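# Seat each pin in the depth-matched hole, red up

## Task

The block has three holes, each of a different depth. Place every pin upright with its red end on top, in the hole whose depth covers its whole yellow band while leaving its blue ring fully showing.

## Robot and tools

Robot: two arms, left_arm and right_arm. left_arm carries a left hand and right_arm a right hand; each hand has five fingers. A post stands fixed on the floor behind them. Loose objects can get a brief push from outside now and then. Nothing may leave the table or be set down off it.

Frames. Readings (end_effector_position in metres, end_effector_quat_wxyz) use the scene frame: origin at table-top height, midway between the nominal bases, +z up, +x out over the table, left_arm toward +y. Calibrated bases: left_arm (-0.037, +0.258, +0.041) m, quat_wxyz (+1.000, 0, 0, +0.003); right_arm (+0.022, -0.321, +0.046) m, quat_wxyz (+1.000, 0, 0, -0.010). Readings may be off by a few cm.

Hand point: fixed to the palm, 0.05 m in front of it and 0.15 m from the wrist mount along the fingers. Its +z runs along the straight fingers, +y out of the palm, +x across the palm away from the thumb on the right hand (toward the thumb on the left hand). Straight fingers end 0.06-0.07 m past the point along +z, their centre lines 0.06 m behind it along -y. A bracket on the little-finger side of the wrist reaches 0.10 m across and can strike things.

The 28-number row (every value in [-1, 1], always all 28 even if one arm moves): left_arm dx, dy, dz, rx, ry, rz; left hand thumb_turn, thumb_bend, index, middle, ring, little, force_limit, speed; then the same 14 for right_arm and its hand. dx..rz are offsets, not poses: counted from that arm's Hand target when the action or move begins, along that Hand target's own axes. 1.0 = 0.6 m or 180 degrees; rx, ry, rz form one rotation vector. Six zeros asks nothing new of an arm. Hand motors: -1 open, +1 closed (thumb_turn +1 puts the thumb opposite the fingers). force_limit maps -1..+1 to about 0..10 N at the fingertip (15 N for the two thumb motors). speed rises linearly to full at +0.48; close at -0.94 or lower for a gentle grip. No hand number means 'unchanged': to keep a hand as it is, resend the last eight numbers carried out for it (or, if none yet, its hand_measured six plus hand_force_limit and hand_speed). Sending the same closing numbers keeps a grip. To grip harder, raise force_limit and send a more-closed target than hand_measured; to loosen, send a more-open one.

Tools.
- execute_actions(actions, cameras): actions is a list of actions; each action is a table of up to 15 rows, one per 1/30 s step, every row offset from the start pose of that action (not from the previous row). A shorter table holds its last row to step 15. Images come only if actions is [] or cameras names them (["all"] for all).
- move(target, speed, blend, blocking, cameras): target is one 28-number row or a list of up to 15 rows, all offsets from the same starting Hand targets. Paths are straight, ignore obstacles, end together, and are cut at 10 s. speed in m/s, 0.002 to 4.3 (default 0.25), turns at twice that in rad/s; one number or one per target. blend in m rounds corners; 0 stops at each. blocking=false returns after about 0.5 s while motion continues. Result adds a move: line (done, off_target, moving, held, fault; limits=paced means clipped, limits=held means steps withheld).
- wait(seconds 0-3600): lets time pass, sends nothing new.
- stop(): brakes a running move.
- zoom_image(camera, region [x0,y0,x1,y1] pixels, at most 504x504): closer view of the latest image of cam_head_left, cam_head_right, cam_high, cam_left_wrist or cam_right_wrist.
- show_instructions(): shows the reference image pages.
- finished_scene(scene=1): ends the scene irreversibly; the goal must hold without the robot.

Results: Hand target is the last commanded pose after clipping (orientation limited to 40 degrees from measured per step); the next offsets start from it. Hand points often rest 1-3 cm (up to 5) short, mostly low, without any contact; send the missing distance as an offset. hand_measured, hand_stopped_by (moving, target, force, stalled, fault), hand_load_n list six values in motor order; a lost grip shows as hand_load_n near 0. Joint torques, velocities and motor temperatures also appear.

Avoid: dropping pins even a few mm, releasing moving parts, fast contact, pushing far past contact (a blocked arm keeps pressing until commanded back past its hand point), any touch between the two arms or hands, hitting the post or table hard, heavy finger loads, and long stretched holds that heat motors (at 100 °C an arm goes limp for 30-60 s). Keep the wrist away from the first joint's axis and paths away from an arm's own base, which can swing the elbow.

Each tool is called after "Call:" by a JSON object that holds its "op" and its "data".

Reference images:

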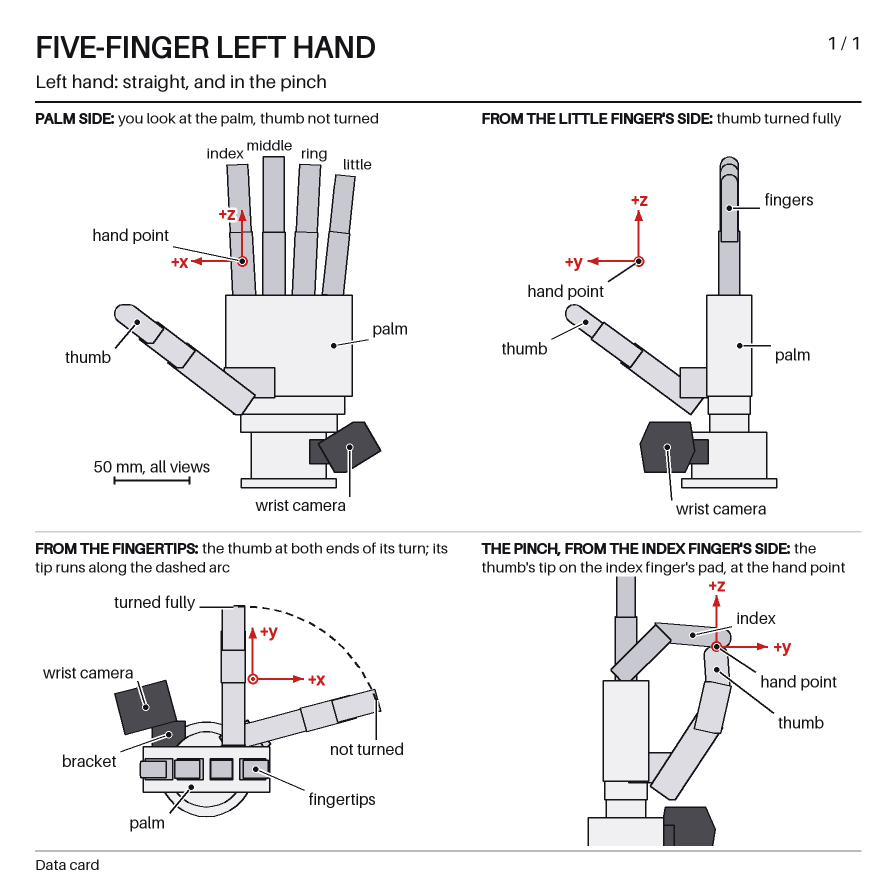

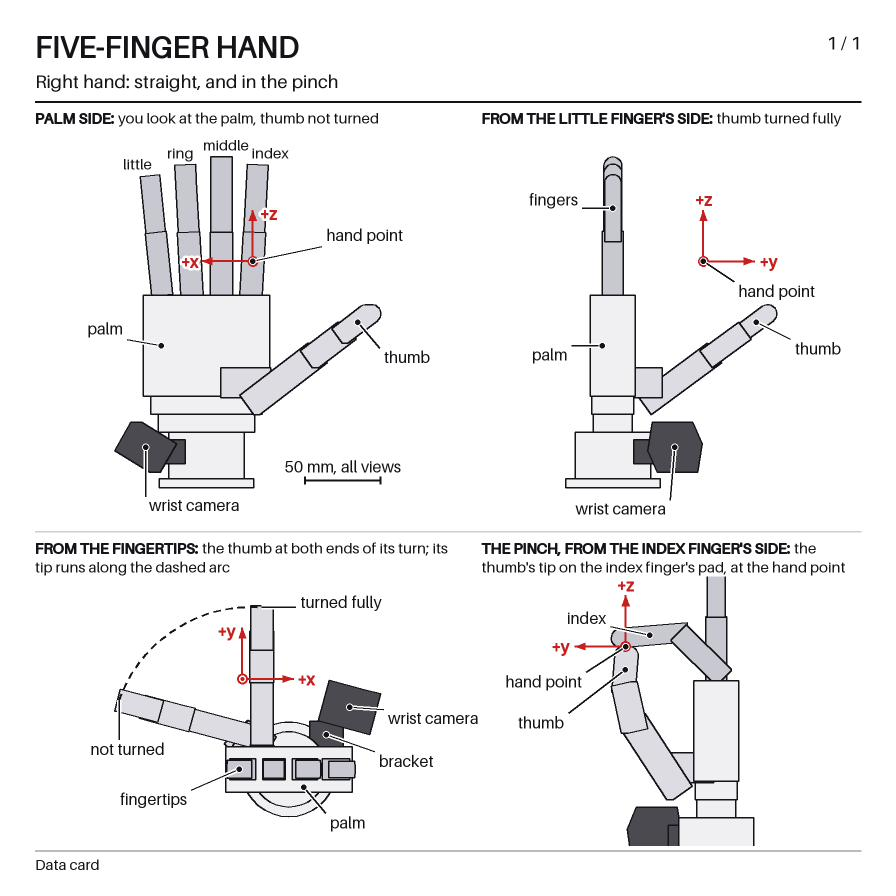

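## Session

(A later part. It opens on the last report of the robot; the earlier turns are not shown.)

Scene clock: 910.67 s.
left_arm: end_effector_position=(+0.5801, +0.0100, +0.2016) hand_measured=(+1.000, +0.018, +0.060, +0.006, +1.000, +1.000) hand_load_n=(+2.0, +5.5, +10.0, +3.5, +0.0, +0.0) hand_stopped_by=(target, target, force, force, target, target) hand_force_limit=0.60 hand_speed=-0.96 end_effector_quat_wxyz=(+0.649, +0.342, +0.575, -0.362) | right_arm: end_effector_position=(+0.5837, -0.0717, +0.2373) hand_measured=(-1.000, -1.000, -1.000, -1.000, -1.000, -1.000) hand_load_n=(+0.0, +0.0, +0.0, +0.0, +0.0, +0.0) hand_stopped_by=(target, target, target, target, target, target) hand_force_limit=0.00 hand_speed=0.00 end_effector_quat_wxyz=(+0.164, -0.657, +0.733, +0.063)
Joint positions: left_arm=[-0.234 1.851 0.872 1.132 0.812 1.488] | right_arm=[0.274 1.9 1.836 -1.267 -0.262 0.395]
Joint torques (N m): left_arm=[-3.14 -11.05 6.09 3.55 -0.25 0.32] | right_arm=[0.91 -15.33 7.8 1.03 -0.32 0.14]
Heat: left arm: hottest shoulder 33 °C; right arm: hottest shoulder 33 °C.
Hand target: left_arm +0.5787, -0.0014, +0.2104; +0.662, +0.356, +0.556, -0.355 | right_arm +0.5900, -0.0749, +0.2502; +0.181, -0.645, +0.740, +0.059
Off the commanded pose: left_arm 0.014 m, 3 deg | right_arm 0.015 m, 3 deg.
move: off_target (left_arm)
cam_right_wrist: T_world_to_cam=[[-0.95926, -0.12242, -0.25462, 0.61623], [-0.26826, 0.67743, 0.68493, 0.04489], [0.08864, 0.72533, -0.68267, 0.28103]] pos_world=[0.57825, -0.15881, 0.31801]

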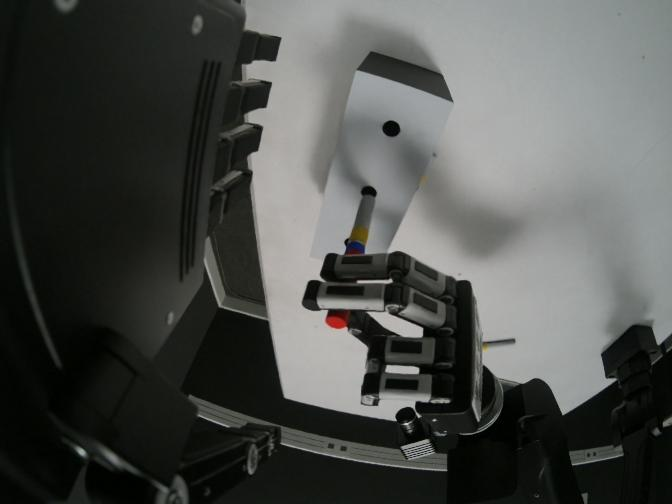

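Call:
{"op": "move", "data": {"target": [0.0053,0.0003,0.0016,0,0,0,1,0.02,0.25,0.21,1,1,0.6,-0.96,0,0,0,0,0,0,-1,-1,-1,-1,-1,-1,0,0.0], "speed": 0.02, "cameras": ["cam_right_wrist"]}}

Call:
{"op": "zoom_image", "data": {"camera": "cam_right_wrist", "region": [320, 150, 420, 240]}}

Scene clock: 912.13 s.
left_arm: end_effector_position=(+0.5804, +0.0100, +0.1973) hand_measured=(+1.000, +0.018, +0.060, +0.006, +1.000, +1.000) hand_load_n=(+2.0, +6.0, +9.5, +3.0, +0.0, +0.0) hand_stopped_by=(target, target, force, force, target, target) hand_force_limit=0.60 hand_speed=-0.96 end_effector_quat_wxyz=(+0.648, +0.342, +0.576, -0.362) | right_arm: end_effector_position=(+0.5837, -0.0717, +0.2373) hand_measured=(-1.000, -1.000, -1.000, -1.000, -1.000, -1.000) hand_load_n=(+0.0, +0.0, +0.0, +0.0, +0.0, +0.0) hand_stopped_by=(target, target, target, target, target, target) hand_force_limit=0.00 hand_speed=0.00 end_effector_quat_wxyz=(+0.164, -0.657, +0.733, +0.063)
Joint positions: left_arm=[-0.234 1.861 0.872 1.139 0.812 1.488] | right_arm=[0.274 1.9 1.836 -1.267 -0.262 0.395]
Joint torques (N m): left_arm=[-3.14 -11.99 6.32 3.63 -0.24 0.34] | right_arm=[0.67 -15.21 7.75 1.01 -0.33 0.15]
Heat: left arm: hottest shoulder 33 °C; right arm: hottest shoulder 33 °C.
Hand target: left_arm +0.5797, -0.0023, +0.2074; +0.662, +0.356, +0.556, -0.355 | right_arm +0.5900, -0.0749, +0.2502; +0.181, -0.645, +0.740, +0.059
Off the commanded pose: left_arm 0.016 m, 3 deg | right_arm 0.015 m, 3 deg.
move: off_target (left_arm)
cam_right_wrist: T_world_to_cam=[[-0.95926, -0.12242, -0.25462, 0.61623], [-0.26826, 0.67743, 0.68493, 0.04489], [0.08864, 0.72533, -0.68267, 0.28103]] pos_world=[0.57825, -0.15881, 0.31801]

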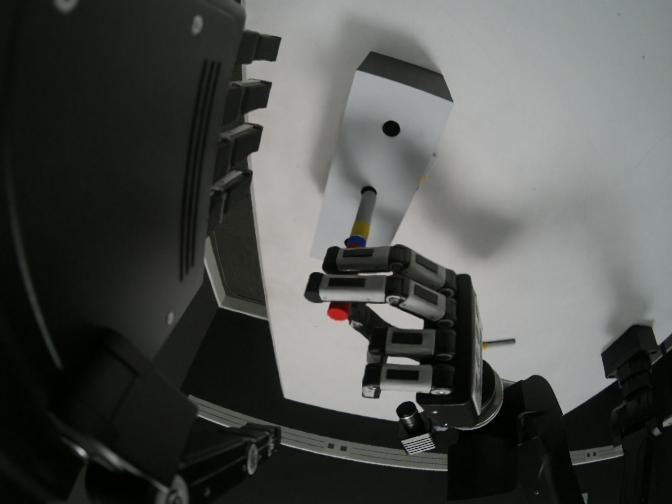

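Scaled by 5.040 from the camera's image (finer frame: 960x720).

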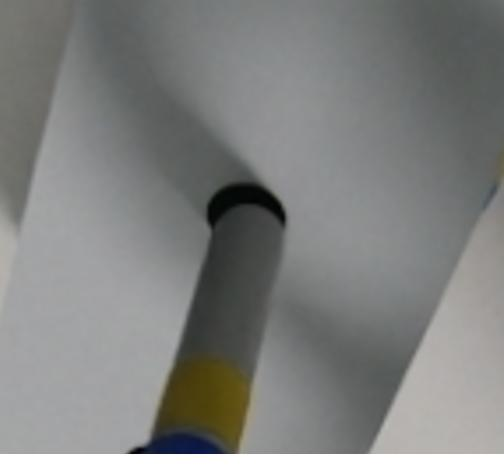

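Call:
{"op": "move", "data": {"target": [0.0053,0.0010,0.0003,0,0,0,1,0.02,0.25,0.21,1,1,0.6,-0.96,0,0,0,0,0,0,-1,-1,-1,-1,-1,-1,0,0.0], "speed": 0.02, "cameras": ["cam_right_wrist"]}}

Call:
{"op": "zoom_image", "data": {"camera": "cam_right_wrist", "region": [320, 150, 420, 240]}}

Scene clock: 913.60 s.
left_arm: end_effector_position=(+0.5808, +0.0102, +0.1935) hand_measured=(+1.000, +0.018, +0.060, +0.006, +1.000, +1.000) hand_load_n=(+2.0, +5.5, +9.5, +3.5, +0.5, +0.0) hand_stopped_by=(target, target, force, force, target, target) hand_force_limit=0.60 hand_speed=-0.96 end_effector_quat_wxyz=(+0.648, +0.342, +0.576, -0.361) | right_arm: end_effector_position=(+0.5837, -0.0717, +0.2373) hand_measured=(-1.000, -1.000, -1.000, -1.000, -1.000, -1.000) hand_load_n=(+0.0, +0.0, +0.0, +0.0, +0.0, +0.0) hand_stopped_by=(target, target, target, target, target, target) hand_force_limit=0.00 hand_speed=0.00 end_effector_quat_wxyz=(+0.164, -0.657, +0.733, +0.063)
Joint positions: left_arm=[-0.234 1.87 0.872 1.146 0.81 1.49] | right_arm=[0.274 1.9 1.836 -1.267 -0.262 0.395]
Joint torques (N m): left_arm=[-3.31 -11.58 6.2 3.48 -0.23 0.35] | right_arm=[0.67 -15.09 7.73 0.98 -0.32 0.14]
Heat: left arm: hottest shoulder 33 °C; right arm: hottest shoulder 33 °C.
Hand target: left_arm +0.5807, -0.0024, +0.2043; +0.662, +0.356, +0.556, -0.355 | right_arm +0.5900, -0.0749, +0.2502; +0.181, -0.645, +0.740, +0.059
Off the commanded pose: left_arm 0.017 m, 3 deg | right_arm 0.015 m, 3 deg.
move: off_target (left_arm)
cam_right_wrist: T_world_to_cam=[[-0.95926, -0.12242, -0.25462, 0.61623], [-0.26826, 0.67743, 0.68493, 0.04489], [0.08864, 0.72533, -0.68267, 0.28103]] pos_world=[0.57825, -0.15881, 0.31801]

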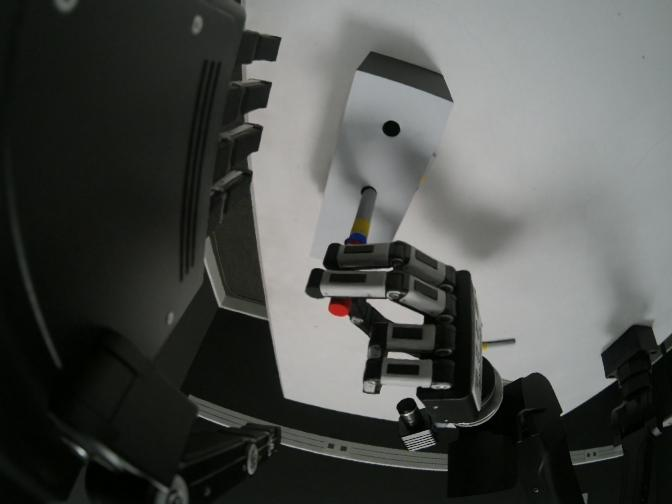

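Scaled by 5.040 from the camera's image (finer frame: 960x720).

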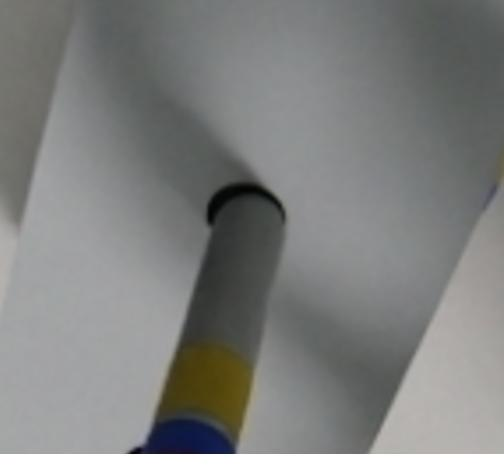

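Call:
{"op": "zoom_image", "data": {"camera": "cam_right_wrist", "region": [290, 170, 430, 350]}}

Scaled by 2.800 from the camera's image (finer frame: 960x720).

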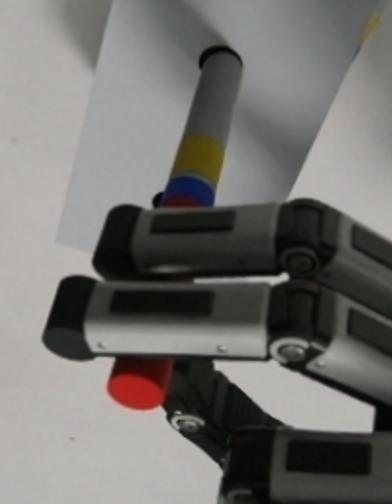

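Call:
{"op": "move", "data": {"target": [0.0062,0.0020,-0.0052,0,0,0,1,0.02,0.25,0.21,1,1,0.6,-0.96,0,0,0,0,0,0,-1,-1,-1,-1,-1,-1,0,0.0], "speed": 0.02, "cameras": ["cam_right_wrist"]}}

Call:
{"op": "zoom_image", "data": {"camera": "cam_right_wrist", "region": [320, 150, 420, 240]}}

Scene clock: 916.27 s.
left_arm: end_effector_position=(+0.5805, +0.0097, +0.1917) hand_measured=(+1.000, +0.018, +0.060, +0.006, +1.000, +1.000) hand_load_n=(+2.0, +5.5, +10.0, +2.5, +0.0, +0.0) hand_stopped_by=(target, target, force, force, target, target) hand_force_limit=0.60 hand_speed=-0.96 end_effector_quat_wxyz=(+0.649, +0.343, +0.574, -0.362) | right_arm: end_effector_position=(+0.5837, -0.0717, +0.2373) hand_measured=(-1.000, -1.000, -1.000, -1.000, -1.000, -1.000) hand_load_n=(+0.0, +0.0, +0.0, +0.0, +0.0, +0.0) hand_stopped_by=(target, target, target, target, target, target) hand_force_limit=0.00 hand_speed=0.00 end_effector_quat_wxyz=(+0.164, -0.657, +0.733, +0.063)
Joint positions: left_arm=[-0.234 1.878 0.872 1.158 0.813 1.49] | right_arm=[0.274 1.9 1.836 -1.267 -0.262 0.395]
Joint torques (N m): left_arm=[-2.73 -11.52 6.04 3.52 -0.06 0.32] | right_arm=[0.91 -15.21 7.76 0.99 -0.32 0.14]
Heat: left arm: hottest shoulder 33 °C; right arm: hottest shoulder 33 °C.
Hand target: left_arm +0.5807, +0.0006, +0.2003; +0.662, +0.356, +0.556, -0.355 | right_arm +0.5900, -0.0749, +0.2502; +0.181, -0.645, +0.740, +0.059
Off the commanded pose: left_arm 0.013 m, 3 deg | right_arm 0.015 m, 3 deg.
move: off_target (left_arm)
cam_right_wrist: T_world_to_cam=[[-0.95926, -0.12242, -0.25462, 0.61623], [-0.26826, 0.67743, 0.68493, 0.04489], [0.08864, 0.72533, -0.68267, 0.28103]] pos_world=[0.57825, -0.15881, 0.31801]

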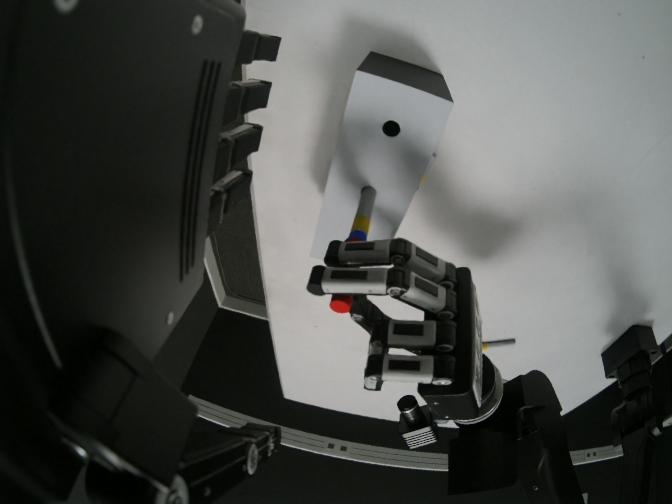

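Scaled by 5.040 from the camera's image (finer frame: 960x720).

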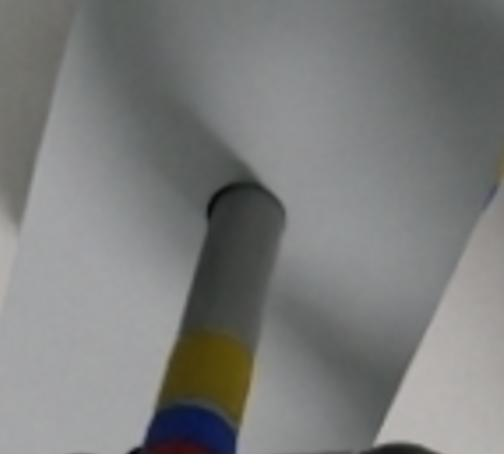

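Call:
{"op": "move", "data": {"target": [0.0047,0.0020,-0.0050,0,0,0,1,0.02,0.25,0.21,1,1,0.6,-0.96,0,0,0,0,0,0,-1,-1,-1,-1,-1,-1,0,0.0], "speed": 0.02, "cameras": ["cam_right_wrist"]}}

Call:
{"op": "zoom_image", "data": {"camera": "cam_right_wrist", "region": [320, 150, 420, 240]}}

Scene clock: 918.60 s.
left_arm: end_effector_position=(+0.5800, +0.0090, +0.1908) hand_measured=(+1.000, +0.018, +0.060, +0.006, +1.000, +1.000) hand_load_n=(+2.0, +6.0, +10.0, +3.0, +0.0, +0.0) hand_stopped_by=(target, target, force, force, target, target) hand_force_limit=0.60 hand_speed=-0.96 end_effector_quat_wxyz=(+0.650, +0.345, +0.571, -0.362) | right_arm: end_effector_position=(+0.5837, -0.0717, +0.2373) hand_measured=(-1.000, -1.000, -1.000, -1.000, -1.000, -1.000) hand_load_n=(+0.0, +0.0, +0.0, +0.0, +0.0, +0.0) hand_stopped_by=(target, target, target, target, target, target) hand_force_limit=0.00 hand_speed=0.00 end_effector_quat_wxyz=(+0.164, -0.657, +0.733, +0.063)
Joint positions: left_arm=[-0.234 1.884 0.872 1.171 0.818 1.49] | right_arm=[0.274 1.9 1.836 -1.267 -0.262 0.395]
Joint torques (N m): left_arm=[-2.73 -11.52 5.83 3.54 -0.04 0.28] | right_arm=[0.67 -15.21 7.75 0.95 -0.32 0.15]
Heat: left arm: hottest shoulder 33 °C; right arm: hottest shoulder 33 °C.
Hand target: left_arm +0.5807, +0.0036, +0.1972; +0.662, +0.356, +0.556, -0.355 | right_arm +0.5900, -0.0749, +0.2502; +0.181, -0.645, +0.740, +0.059
Off the commanded pose: left_arm 0.008 m, 3 deg | right_arm 0.015 m, 3 deg.
move: off_target (left_arm)
cam_right_wrist: T_world_to_cam=[[-0.95926, -0.12242, -0.25462, 0.61623], [-0.26826, 0.67743, 0.68493, 0.04489], [0.08864, 0.72533, -0.68267, 0.28103]] pos_world=[0.57825, -0.15881, 0.31801]

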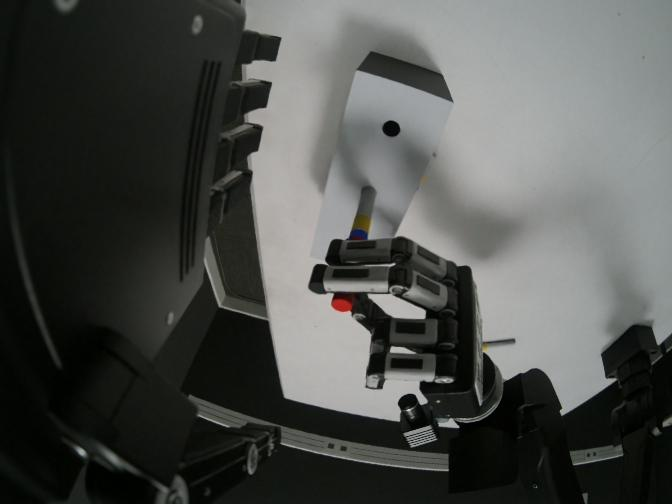

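Scaled by 5.040 from the camera's image (finer frame: 960x720).

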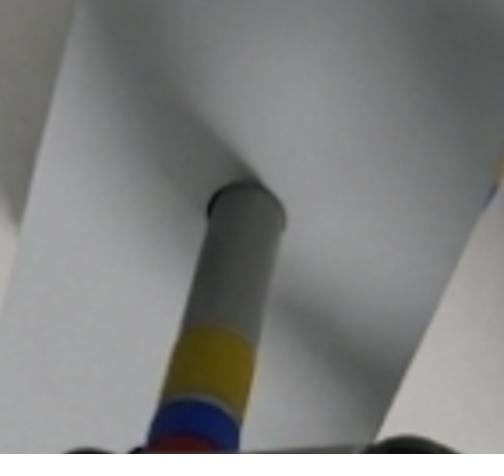

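Call:
{"op": "zoom_image", "data": {"camera": "cam_right_wrist", "region": [350, 175, 390, 215]}}

Scaled by 12.600 from the camera's image (finer frame: 960x720).

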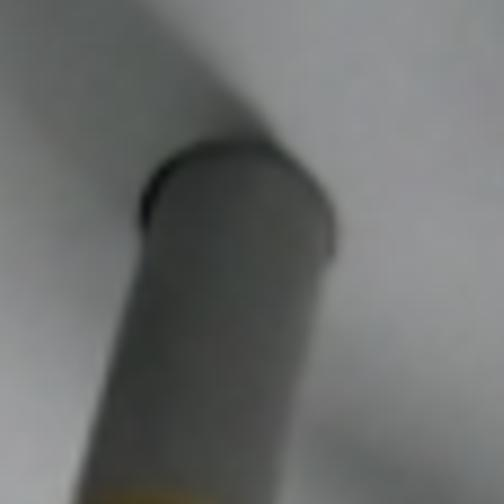

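Call:
{"op": "move", "data": {"target": [-0.0066,0.0005,0.0009,0.0006,0.0041,0.0023,1,0.02,0.25,0.21,1,1,0.6,-0.96,0,0,0,0,0,0,-1,-1,-1,-1,-1,-1,0,0.0], "speed": 0.02, "cameras": ["cam_right_wrist"]}}

Call:
{"op": "zoom_image", "data": {"camera": "cam_right_wrist", "region": [350, 175, 390, 215]}}

Scene clock: 924.30 s.
left_arm: end_effector_position=(+0.5799, +0.0088, +0.1905) hand_measured=(+1.000, +0.018, +0.060, +0.006, +1.000, +1.000) hand_load_n=(+2.0, +5.5, +10.0, +2.5, +0.0, +0.0) hand_stopped_by=(target, target, force, force, target, target) hand_force_limit=0.60 hand_speed=-0.96 end_effector_quat_wxyz=(+0.651, +0.350, +0.570, -0.359) | right_arm: end_effector_position=(+0.5837, -0.0717, +0.2373) hand_measured=(-1.000, -1.000, -1.000, -1.000, -1.000, -1.000) hand_load_n=(+0.0, +0.0, +0.0, +0.0, +0.0, +0.0) hand_stopped_by=(target, target, target, target, target, target) hand_force_limit=0.00 hand_speed=0.00 end_effector_quat_wxyz=(+0.164, -0.657, +0.733, +0.063)
Joint positions: left_arm=[-0.234 1.884 0.872 1.166 0.821 1.505] | right_arm=[0.274 1.9 1.836 -1.267 -0.262 0.395]
Joint torques (N m): left_arm=[-2.14 -12.63 5.91 2.1 -0.06 0.33] | right_arm=[0.67 -15.27 7.71 0.98 -0.31 0.14]
Heat: left arm: hottest shoulder 33 °C; right arm: hottest shoulder 33 °C.
Hand target: left_arm +0.5807, +0.0036, +0.2012; +0.659, +0.361, +0.558, -0.351 | right_arm +0.5900, -0.0749, +0.2502; +0.181, -0.645, +0.740, +0.059
Off the commanded pose: left_arm 0.012 m, 2 deg | right_arm 0.015 m, 3 deg.
move: off_target (left_arm)
cam_right_wrist: T_world_to_cam=[[-0.95926, -0.12242, -0.25462, 0.61623], [-0.26826, 0.67743, 0.68493, 0.04489], [0.08864, 0.72533, -0.68267, 0.28103]] pos_world=[0.57825, -0.15881, 0.31801]

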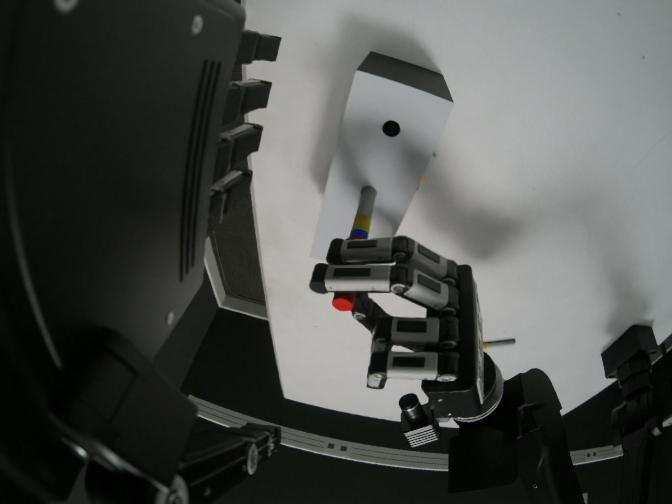

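Scaled by 12.600 from the camera's image (finer frame: 960x720).

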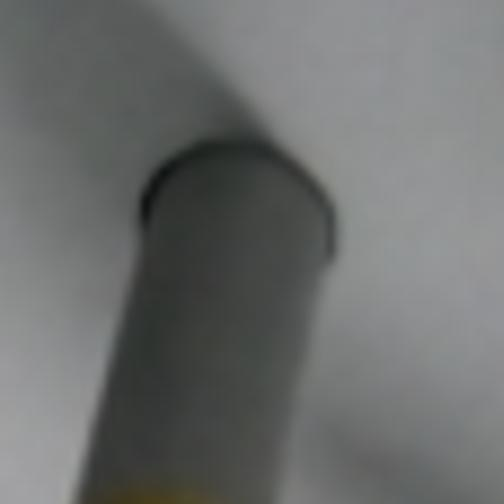

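Call:
{"op": "move", "data": {"target": [0.0099,-0.0008,-0.0012,0,0,0,1,0.02,0.25,0.21,1,1,0.6,-0.96,0,0,0,0,0,0,-1,-1,-1,-1,-1,-1,0,0.0], "speed": 0.02, "cameras": ["cam_right_wrist"]}}

Call:
{"op": "zoom_image", "data": {"camera": "cam_right_wrist", "region": [350, 175, 390, 215]}}

Scene clock: 925.67 s.
left_arm: end_effector_position=(+0.5799, +0.0088, +0.1905) hand_measured=(+1.000, +0.018, +0.060, +0.006, +1.000, +1.000) hand_load_n=(+2.0, +5.5, +10.0, +2.5, +0.0, +0.0) hand_stopped_by=(target, target, force, force, target, target) hand_force_limit=0.60 hand_speed=-0.96 end_effector_quat_wxyz=(+0.651, +0.350, +0.570, -0.359) | right_arm: end_effector_position=(+0.5837, -0.0717, +0.2373) hand_measured=(-1.000, -1.000, -1.000, -1.000, -1.000, -1.000) hand_load_n=(+0.0, +0.0, +0.0, +0.0, +0.0, +0.0) hand_stopped_by=(target, target, target, target, target, target) hand_force_limit=0.00 hand_speed=0.00 end_effector_quat_wxyz=(+0.164, -0.657, +0.733, +0.063)
Joint positions: left_arm=[-0.234 1.884 0.872 1.166 0.821 1.505] | right_arm=[0.274 1.9 1.836 -1.267 -0.262 0.395]
Joint torques (N m): left_arm=[-2.08 -11.63 5.87 2.76 -0.07 0.36] | right_arm=[0.62 -15.33 7.77 0.96 -0.32 0.15]
Heat: left arm: hottest shoulder 33 °C; right arm: hottest shoulder 33 °C.
Hand target: left_arm +0.5807, +0.0036, +0.1952; +0.659, +0.361, +0.558, -0.351 | right_arm +0.5900, -0.0749, +0.2502; +0.181, -0.645, +0.740, +0.059
Off the commanded pose: left_arm 0.007 m, 2 deg | right_arm 0.015 m, 3 deg.
move: done
cam_right_wrist: T_world_to_cam=[[-0.95926, -0.12242, -0.25462, 0.61623], [-0.26826, 0.67743, 0.68493, 0.04489], [0.08864, 0.72533, -0.68267, 0.28103]] pos_world=[0.57825, -0.15881, 0.31801]

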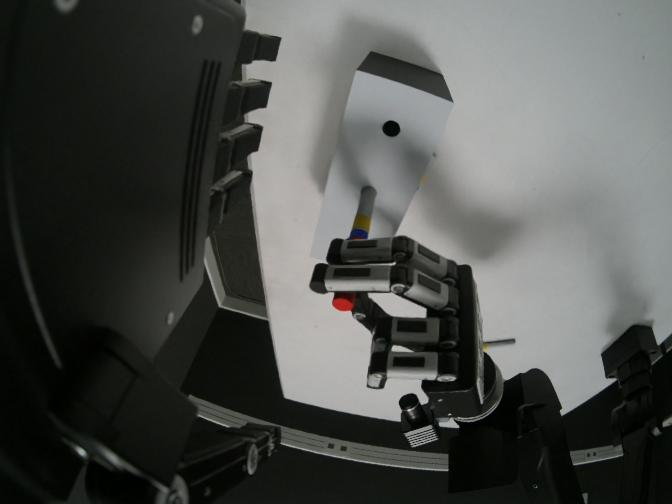

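Scaled by 12.600 from the camera's image (finer frame: 960x720).

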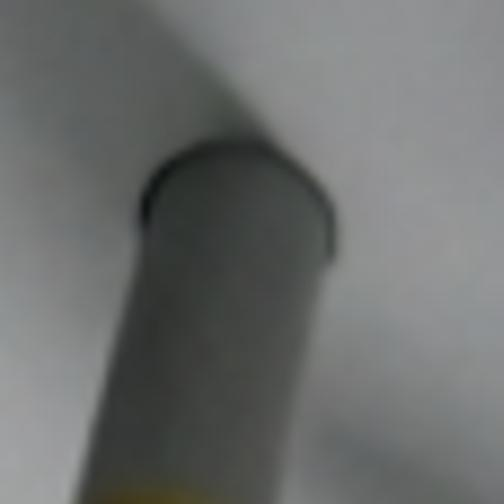

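Call:
{"op": "move", "data": {"target": [0.0066,-0.0006,-0.0008,0,0,0,1,0.02,0.25,0.21,1,1,0.6,-0.96,0,0,0,0,0,0,-1,-1,-1,-1,-1,-1,0,0.0], "speed": 0.02, "cameras": ["cam_right_wrist"]}}

Call:
{"op": "zoom_image", "data": {"camera": "cam_right_wrist", "region": [350, 175, 390, 215]}}

Scene clock: 926.90 s.
left_arm: end_effector_position=(+0.5801, +0.0089, +0.1859) hand_measured=(+1.000, +0.018, +0.060, +0.006, +1.000, +1.000) hand_load_n=(+2.5, +5.5, +10.0, +3.0, +0.0, +0.0) hand_stopped_by=(target, target, force, force, target, target) hand_force_limit=0.60 hand_speed=-0.96 end_effector_quat_wxyz=(+0.649, +0.350, +0.572, -0.358) | right_arm: end_effector_position=(+0.5837, -0.0717, +0.2373) hand_measured=(-1.000, -1.000, -1.000, -1.000, -1.000, -1.000) hand_load_n=(+0.0, +0.0, +0.0, +0.0, +0.0, +0.0) hand_stopped_by=(target, target, target, target, target, target) hand_force_limit=0.00 hand_speed=0.00 end_effector_quat_wxyz=(+0.164, -0.657, +0.733, +0.063)
Joint positions: left_arm=[-0.234 1.891 0.872 1.166 0.821 1.508] | right_arm=[0.274 1.9 1.836 -1.267 -0.262 0.395]
Joint torques (N m): left_arm=[-1.96 -11.81 5.71 3.3 -0.08 0.3] | right_arm=[0.73 -15.15 7.69 0.99 -0.32 0.14]
Heat: left arm: hottest shoulder 33 °C; right arm: hottest shoulder 33 °C.
Hand target: left_arm +0.5807, +0.0036, +0.1912; +0.659, +0.361, +0.558, -0.351 | right_arm +0.5900, -0.0749, +0.2502; +0.181, -0.645, +0.740, +0.059
Off the commanded pose: left_arm 0.008 m, 2 deg | right_arm 0.015 m, 3 deg.
move: done
cam_right_wrist: T_world_to_cam=[[-0.95926, -0.12242, -0.25462, 0.61623], [-0.26826, 0.67743, 0.68493, 0.04489], [0.08864, 0.72533, -0.68267, 0.28103]] pos_world=[0.57825, -0.15881, 0.31801]

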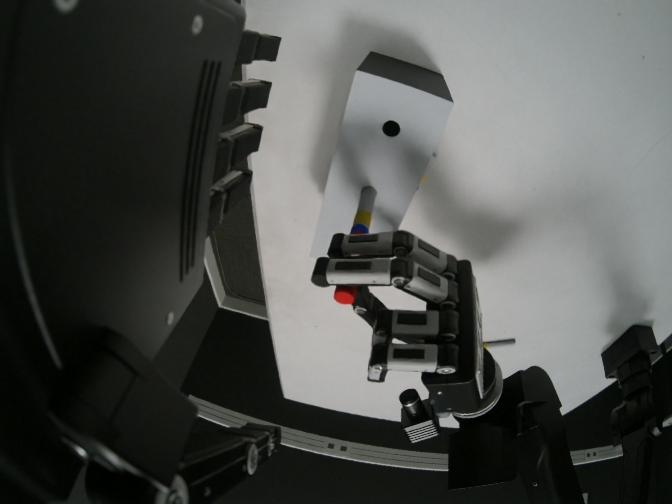

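Scaled by 12.600 from the camera's image (finer frame: 960x720).

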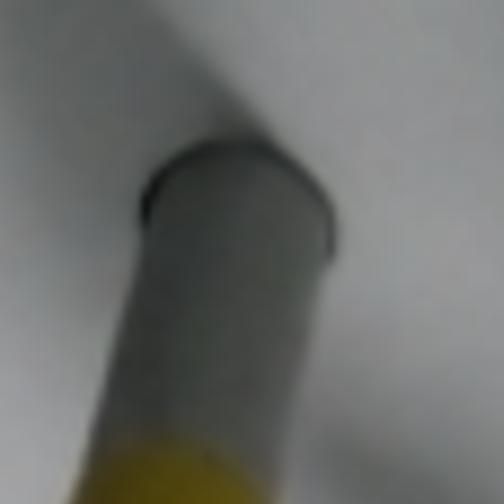

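Call:
{"op": "move", "data": {"target": [0.0082,-0.0007,-0.0010,0,0,0,1,0.02,0.25,0.21,1,1,0.6,-0.96,0,0,0,0,0,0,-1,-1,-1,-1,-1,-1,0,0.0], "speed": 0.02, "cameras": ["cam_right_wrist"]}}

Call:
{"op": "zoom_image", "data": {"camera": "cam_right_wrist", "region": [350, 175, 390, 215]}}

Scene clock: 928.37 s.
left_arm: end_effector_position=(+0.5799, +0.0079, +0.1797) hand_measured=(+1.000, +0.018, +0.060, +0.006, +1.000, +1.000) hand_load_n=(+3.0, +5.5, +10.5, +2.5, +0.0, +0.0) hand_stopped_by=(target, target, force, force, target, target) hand_force_limit=0.60 hand_speed=-0.96 end_effector_quat_wxyz=(+0.647, +0.351, +0.574, -0.359) | right_arm: end_effector_position=(+0.5837, -0.0717, +0.2373) hand_measured=(-1.000, -1.000, -1.000, -1.000, -1.000, -1.000) hand_load_n=(+0.0, +0.0, +0.0, +0.0, +0.0, +0.0) hand_stopped_by=(target, target, target, target, target, target) hand_force_limit=0.00 hand_speed=0.00 end_effector_quat_wxyz=(+0.164, -0.657, +0.733, +0.063)
Joint positions: left_arm=[-0.236 1.904 0.872 1.172 0.821 1.51] | right_arm=[0.274 1.9 1.836 -1.267 -0.262 0.395]
Joint torques (N m): left_arm=[-2.73 -11.63 5.72 3.47 -0.08 0.31] | right_arm=[0.85 -15.27 7.77 0.96 -0.31 0.14]
Heat: left arm: hottest shoulder 33 °C; right arm: hottest shoulder 33 °C.
Hand target: left_arm +0.5807, +0.0036, +0.1862; +0.659, +0.361, +0.558, -0.351 | right_arm +0.5900, -0.0749, +0.2502; +0.181, -0.645, +0.740, +0.059
Off the commanded pose: left_arm 0.008 m, 3 deg | right_arm 0.015 m, 3 deg.
move: off_target (left_arm)
cam_right_wrist: T_world_to_cam=[[-0.95926, -0.12242, -0.25462, 0.61623], [-0.26826, 0.67743, 0.68493, 0.04489], [0.08864, 0.72533, -0.68267, 0.28103]] pos_world=[0.57825, -0.15881, 0.31801]

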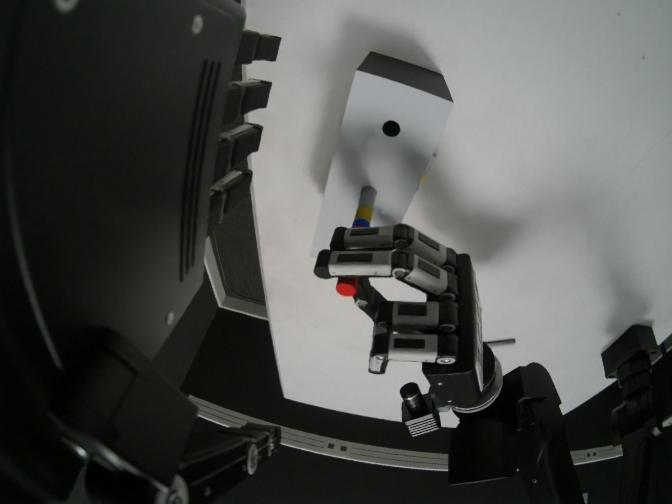

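Scaled by 12.600 from the camera's image (finer frame: 960x720).

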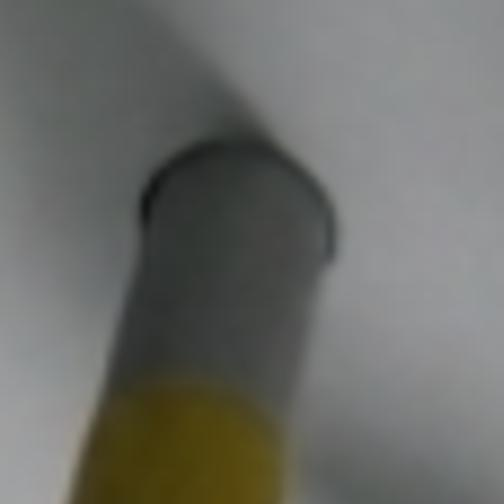

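Call:
{"op": "move", "data": {"target": [0.0062,0.0027,-0.0066,0,0,0,1,0.02,0.25,0.21,1,1,0.6,-0.96,0,0,0,0,0,0,-1,-1,-1,-1,-1,-1,0,0.0], "speed": 0.02, "cameras": ["cam_right_wrist","cam_head_right"]}}

Call:
{"op": "zoom_image", "data": {"camera": "cam_right_wrist", "region": [350, 175, 390, 215]}}

Call:
{"op": "zoom_image", "data": {"camera": "cam_head_right", "region": [424, 198, 448, 243]}}

Scene clock: 929.73 s.
left_arm: end_effector_position=(+0.5795, +0.0080, +0.1783) hand_measured=(+1.000, +0.018, +0.060, +0.006, +1.000, +1.000) hand_load_n=(+2.5, +5.5, +10.0, +3.0, +0.0, +0.0) hand_stopped_by=(target, target, force, force, target, target) hand_force_limit=0.60 hand_speed=-0.96 end_effector_quat_wxyz=(+0.649, +0.353, +0.571, -0.359) | right_arm: end_effector_position=(+0.5837, -0.0717, +0.2373) hand_measured=(-1.000, -1.000, -1.000, -1.000, -1.000, -1.000) hand_load_n=(+0.0, +0.0, +0.0, +0.0, +0.0, +0.0) hand_stopped_by=(target, target, target, target, target, target) hand_force_limit=0.00 hand_speed=0.00 end_effector_quat_wxyz=(+0.164, -0.657, +0.733, +0.063)
Joint positions: left_arm=[-0.234 1.911 0.872 1.186 0.827 1.511] | right_arm=[0.274 1.9 1.836 -1.267 -0.262 0.395]
Joint torques (N m): left_arm=[-1.73 -11.34 5.35 3.52 0 0.31] | right_arm=[0.85 -15.03 7.72 0.98 -0.33 0.13]
Heat: left arm: hottest shoulder 33 °C; right arm: hottest shoulder 33 °C.
Hand target: left_arm +0.5806, +0.0076, +0.1822; +0.659, +0.361, +0.558, -0.351 | right_arm +0.5900, -0.0749, +0.2502; +0.181, -0.645, +0.740, +0.059
Off the commanded pose: left_arm 0.004 m, 2 deg | right_arm 0.015 m, 3 deg.
move: done
cam_right_wrist: T_world_to_cam=[[-0.95926, -0.12242, -0.25462, 0.61623], [-0.26826, 0.67743, 0.68493, 0.04489], [0.08864, 0.72533, -0.68267, 0.28103]] pos_world=[0.57825, -0.15881, 0.31801]
Images, in order (width x height): cam_head_right 896x504, cam_right_wrist 672x504.

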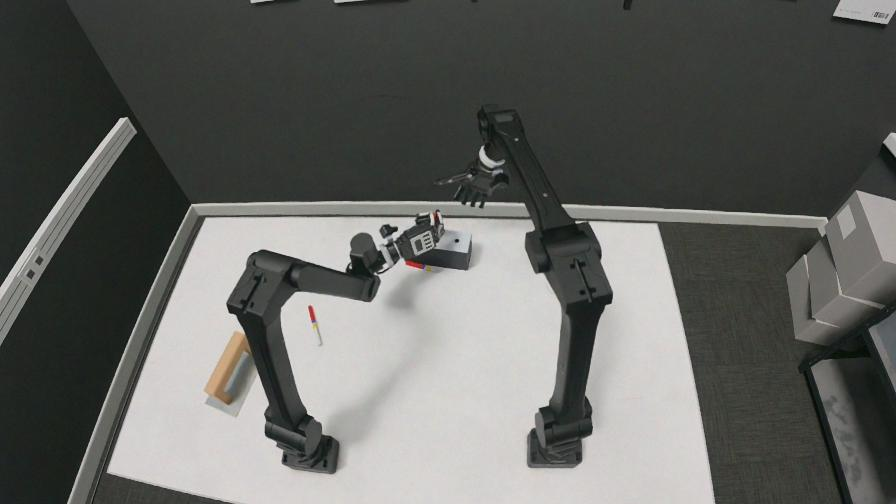

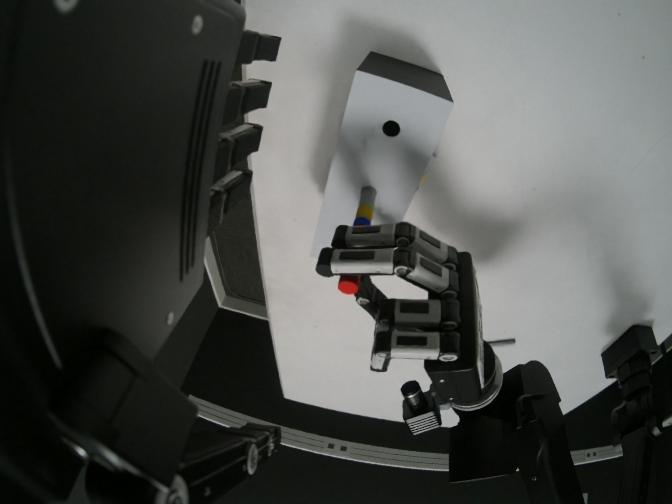

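Scaled by 12.600 from the camera's image (finer frame: 960x720).

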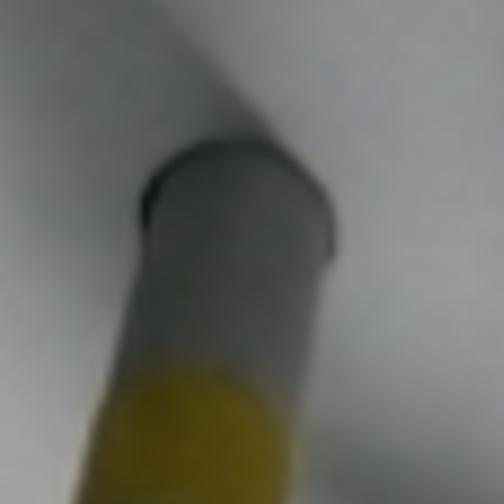

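Scaled by 11.200 from the camera's image (finer frame: 1280x720).

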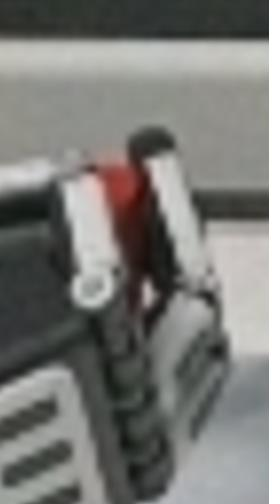

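Call:
{"op": "zoom_image", "data": {"camera": "cam_right_wrist", "region": [310, 190, 410, 310]}}

Call:
{"op": "wait", "data": {"seconds": 0.1, "cameras": ["cam_high"]}}

Call:
{"op": "zoom_image", "data": {"camera": "cam_high", "region": [480, 130, 530, 205]}}

Scaled by 4.200 from the camera's image (finer frame: 960x720).

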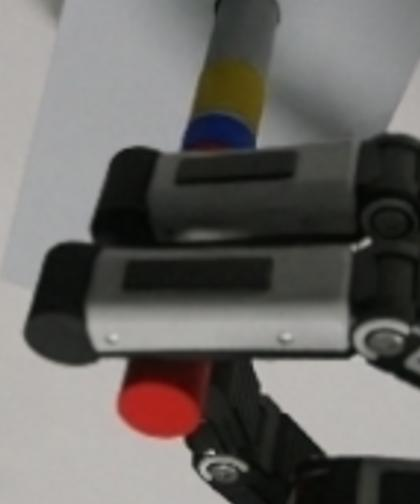

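Scene clock: 930.83 s.
left_arm: end_effector_position=(+0.5795, +0.0080, +0.1783) hand_measured=(+1.000, +0.018, +0.060, +0.006, +1.000, +1.000) hand_load_n=(+2.5, +6.0, +10.0, +3.0, +0.0, +0.5) hand_stopped_by=(target, target, force, force, target, target) hand_force_limit=0.60 hand_speed=-0.96 end_effector_quat_wxyz=(+0.649, +0.353, +0.571, -0.359) | right_arm: end_effector_position=(+0.5837, -0.0717, +0.2373) hand_measured=(-1.000, -1.000, -1.000, -1.000, -1.000, -1.000) hand_load_n=(+0.0, +0.0, +0.0, +0.0, +0.0, +0.5) hand_stopped_by=(target, target, target, target, target, target) hand_force_limit=0.00 hand_speed=0.00 end_effector_quat_wxyz=(+0.164, -0.657, +0.733, +0.063)
Joint positions: left_arm=[-0.234 1.911 0.872 1.186 0.827 1.511] | right_arm=[0.274 1.9 1.836 -1.267 -0.262 0.395]
Joint torques (N m): left_arm=[-1.61 -11.46 5.3 3.59 0 0.25] | right_arm=[0.73 -15.38 7.71 0.99 -0.32 0.13]
Heat: left arm: hottest shoulder 33 °C; right arm: hottest shoulder 33 °C.
Hand target: left_arm +0.5806, +0.0076, +0.1822; +0.659, +0.361, +0.558, -0.351 | right_arm +0.5900, -0.0749, +0.2502; +0.181, -0.645, +0.740, +0.059
Off the commanded pose: left_arm 0.004 m, 2 deg | right_arm 0.015 m, 3 deg.
wait: 0.10 s; at rest from the start

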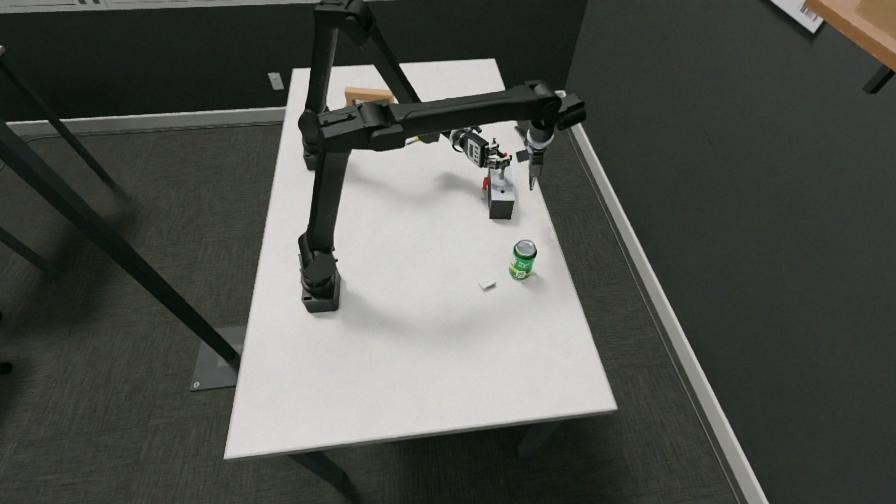

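Scaled by 6.720 from the camera's image (finer frame: 1280x720).

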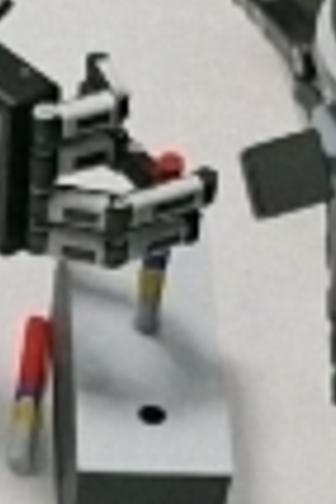

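Call:
{"op": "move", "data": {"target": [-0.0030,0.0044,-0.0002,-0.0003,0.0027,-0.0047,1,0.02,0.25,0.21,1,1,0.6,-0.96,0,0,0,0,0,0,-1,-1,-1,-1,-1,-1,0,0.0], "speed": 0.02, "cameras": ["cam_right_wrist"]}}

Call:
{"op": "zoom_image", "data": {"camera": "cam_right_wrist", "region": [320, 170, 400, 310]}}

Scene clock: 933.43 s.
left_arm: end_effector_position=(+0.5795, +0.0080, +0.1783) hand_measured=(+1.000, +0.018, +0.060, +0.006, +1.000, +1.000) hand_load_n=(+2.0, +6.0, +10.0, +3.0, +0.0, +0.0) hand_stopped_by=(target, target, force, force, target, target) hand_force_limit=0.60 hand_speed=-0.96 end_effector_quat_wxyz=(+0.649, +0.353, +0.571, -0.359) | right_arm: end_effector_position=(+0.5837, -0.0717, +0.2373) hand_measured=(-1.000, -1.000, -1.000, -1.000, -1.000, -1.000) hand_load_n=(+0.0, +0.0, +0.0, +0.0, +0.0, +0.0) hand_stopped_by=(target, target, target, target, target, target) hand_force_limit=0.00 hand_speed=0.00 end_effector_quat_wxyz=(+0.164, -0.657, +0.733, +0.063)
Joint positions: left_arm=[-0.234 1.911 0.872 1.186 0.827 1.511] | right_arm=[0.274 1.9 1.836 -1.267 -0.262 0.395]
Joint torques (N m): left_arm=[-1.79 -12.22 5.82 2.43 -0.04 0.21] | right_arm=[0.91 -15.38 7.75 0.96 -0.32 0.14]
Heat: left arm: hottest shoulder 33 °C; right arm: hottest shoulder 33 °C.
Hand target: left_arm +0.5826, +0.0091, +0.1842; +0.654, +0.358, +0.564, -0.354 | right_arm +0.5900, -0.0749, +0.2502; +0.181, -0.645, +0.740, +0.059
Off the commanded pose: left_arm 0.007 m, 1 deg | right_arm 0.015 m, 3 deg.
move: done
cam_right_wrist: T_world_to_cam=[[-0.95926, -0.12242, -0.25462, 0.61623], [-0.26826, 0.67743, 0.68493, 0.04489], [0.08864, 0.72533, -0.68267, 0.28103]] pos_world=[0.57825, -0.15881, 0.31801]

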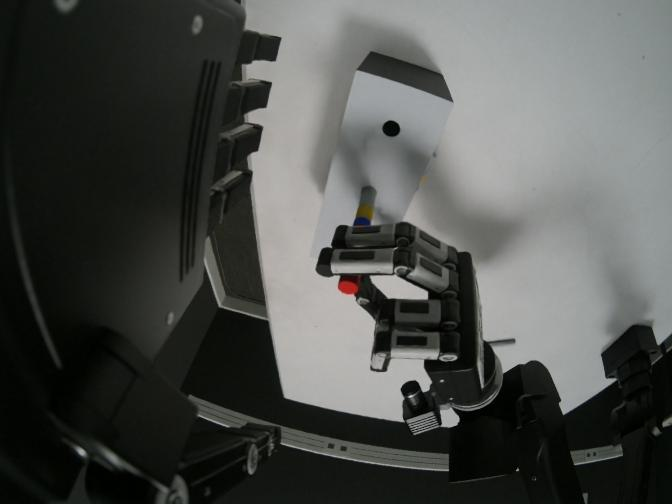

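Scaled by 3.600 from the camera's image (finer frame: 960x720).

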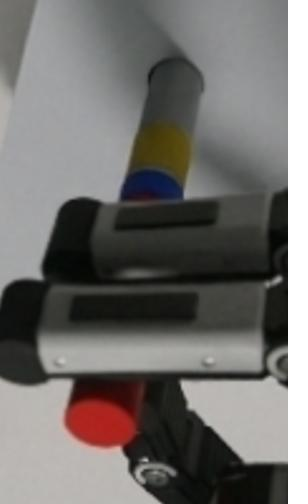

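Call:
{"op": "move", "data": {"target": [0.0005,0.0052,0.0010,-0.0002,0.0019,-0.0033,1,0.02,0.25,0.21,1,1,0.6,-0.96,0,0,0,0,0,0,-1,-1,-1,-1,-1,-1,0,0.0], "speed": 0.02, "cameras": []}}

Scene clock: 934.77 s.
left_arm: end_effector_position=(+0.5793, +0.0077, +0.1756) hand_measured=(+1.000, +0.018, +0.060, +0.006, +1.000, +1.000) hand_load_n=(+2.0, +6.0, +10.0, +2.5, +0.0, +0.0) hand_stopped_by=(target, target, force, force, target, target) hand_force_limit=0.60 hand_speed=-0.96 end_effector_quat_wxyz=(+0.645, +0.353, +0.574, -0.361) | right_arm: end_effector_position=(+0.5837, -0.0717, +0.2373) hand_measured=(-1.000, -1.000, -1.000, -1.000, -1.000, -1.000) hand_load_n=(+0.0, +0.0, +0.0, +0.0, +0.0, +0.0) hand_stopped_by=(target, target, target, target, target, target) hand_force_limit=0.00 hand_speed=0.00 end_effector_quat_wxyz=(+0.164, -0.657, +0.733, +0.063)
Joint positions: left_arm=[-0.234 1.911 0.872 1.175 0.829 1.511] | right_arm=[0.274 1.9 1.836 -1.267 -0.262 0.395]
Joint torques (N m): left_arm=[-1.44 -12.34 6.5 1.87 0 0.16] | right_arm=[1.03 -15.27 7.75 0.91 -0.33 0.15]
Heat: left arm: hottest shoulder 33 °C; right arm: hottest shoulder 33 °C.
Hand target: left_arm +0.5857, +0.0101, +0.1842; +0.651, +0.356, +0.568, -0.356 | right_arm +0.5900, -0.0749, +0.2502; +0.181, -0.645, +0.740, +0.059
Off the commanded pose: left_arm 0.011 m, 1 deg | right_arm 0.015 m, 3 deg.
move: off_target (left_arm)

Call:
{"op": "move", "data": {"target": [0.0038,0.0041,0.0021,0,0,0,1,0.02,0.25,0.21,1,1,0.6,-0.96,0,0,0,0,0,0,-1,-1,-1,-1,-1,-1,0,0.0], "speed": 0.02, "cameras": ["cam_right_wrist"]}}

Call:
{"op": "zoom_image", "data": {"camera": "cam_right_wrist", "region": [320, 170, 400, 310]}}

Scene clock: 936.10 s.
left_arm: end_effector_position=(+0.5791, +0.0075, +0.1755) hand_measured=(+1.000, +0.018, +0.060, +0.006, +1.000, +1.000) hand_load_n=(+2.5, +5.5, +10.0, +2.5, +0.0, +0.0) hand_stopped_by=(target, target, force, force, target, target) hand_force_limit=0.60 hand_speed=-0.96 end_effector_quat_wxyz=(+0.645, +0.353, +0.574, -0.361) | right_arm: end_effector_position=(+0.5837, -0.0717, +0.2373) hand_measured=(-1.000, -1.000, -1.000, -1.000, -1.000, -1.000) hand_load_n=(+0.0, +0.0, +0.0, -0.5, +0.0, +0.0) hand_stopped_by=(target, target, target, target, target, target) hand_force_limit=0.00 hand_speed=0.00 end_effector_quat_wxyz=(+0.164, -0.657, +0.733, +0.063)
Joint positions: left_arm=[-0.234 1.911 0.872 1.175 0.83 1.511] | right_arm=[0.274 1.9 1.836 -1.267 -0.262 0.395]
Joint torques (N m): left_arm=[-0.91 -11.81 7.12 2.04 0.04 0.11] | right_arm=[0.56 -15.21 7.76 0.99 -0.32 0.14]
Heat: left arm: hottest shoulder 33 °C; right arm: hottest shoulder 33 °C.
Hand target: left_arm +0.5886, +0.0101, +0.1822; +0.651, +0.356, +0.568, -0.356 | right_arm +0.5900, -0.0749, +0.2502; +0.181, -0.645, +0.740, +0.059
Off the commanded pose: left_arm 0.012 m, 1 deg | right_arm 0.015 m, 3 deg.
move: off_target (left_arm)
cam_right_wrist: T_world_to_cam=[[-0.95926, -0.12242, -0.25462, 0.61623], [-0.26826, 0.67743, 0.68493, 0.04489], [0.08864, 0.72533, -0.68267, 0.28103]] pos_world=[0.57825, -0.15881, 0.31801]

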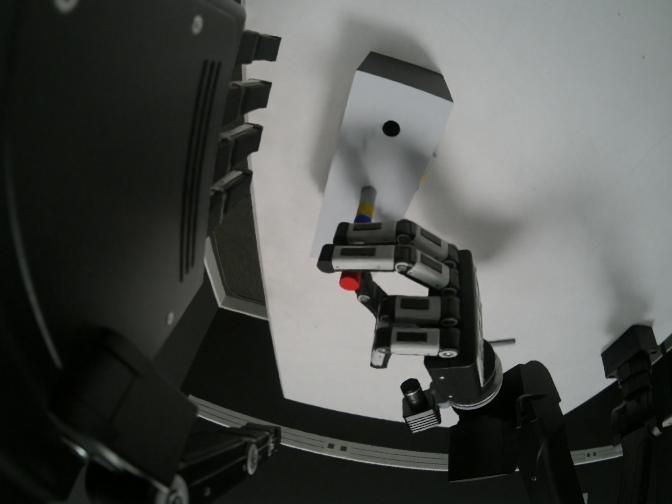

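Scaled by 3.600 from the camera's image (finer frame: 960x720).

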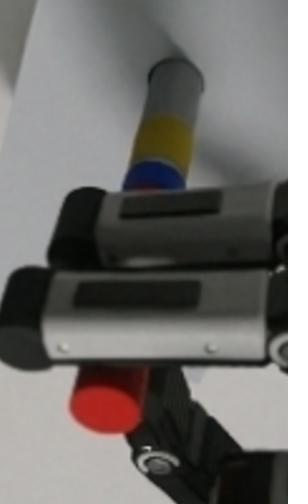

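Call:
{"op": "move", "data": {"target": [0.0005,0.0043,0.0024,0,0,0,1,0.02,0.25,0.21,1,1,0.6,-0.96,0,0,0,0,0,0,-1,-1,-1,-1,-1,-1,0,0.0], "speed": 0.02, "cameras": []}}

Scene clock: 937.90 s.
left_arm: end_effector_position=(+0.5788, +0.0073, +0.1748) hand_measured=(+1.000, +0.018, +0.060, +0.006, +1.000, +1.000) hand_load_n=(+2.0, +6.0, +10.5, +2.5, +0.0, +0.0) hand_stopped_by=(target, target, force, force, target, target) hand_force_limit=0.60 hand_speed=-0.96 end_effector_quat_wxyz=(+0.643, +0.353, +0.575, -0.362) | right_arm: end_effector_position=(+0.5837, -0.0717, +0.2373) hand_measured=(-1.000, -1.000, -1.000, -1.000, -1.000, -1.000) hand_load_n=(+0.0, +0.0, +0.0, +0.0, +0.0, +0.0) hand_stopped_by=(target, target, target, target, target, target) hand_force_limit=0.00 hand_speed=0.00 end_effector_quat_wxyz=(+0.164, -0.657, +0.733, +0.063)
Joint positions: left_arm=[-0.234 1.911 0.872 1.172 0.832 1.511] | right_arm=[0.274 1.9 1.836 -1.267 -0.262 0.395]
Joint torques (N m): left_arm=[-0.85 -11.75 7.8 2 0 0.15] | right_arm=[0.79 -15.27 7.69 0.95 -0.32 0.14]
Heat: left arm: hottest shoulder 33 °C; right arm: hottest shoulder 33 °C.
Hand target: left_arm +0.5916, +0.0101, +0.1822; +0.651, +0.356, +0.568, -0.356 | right_arm +0.5900, -0.0749, +0.2502; +0.181, -0.645, +0.740, +0.059
Off the commanded pose: left_arm 0.015 m, 1 deg | right_arm 0.015 m, 3 deg.
move: off_target (left_arm)


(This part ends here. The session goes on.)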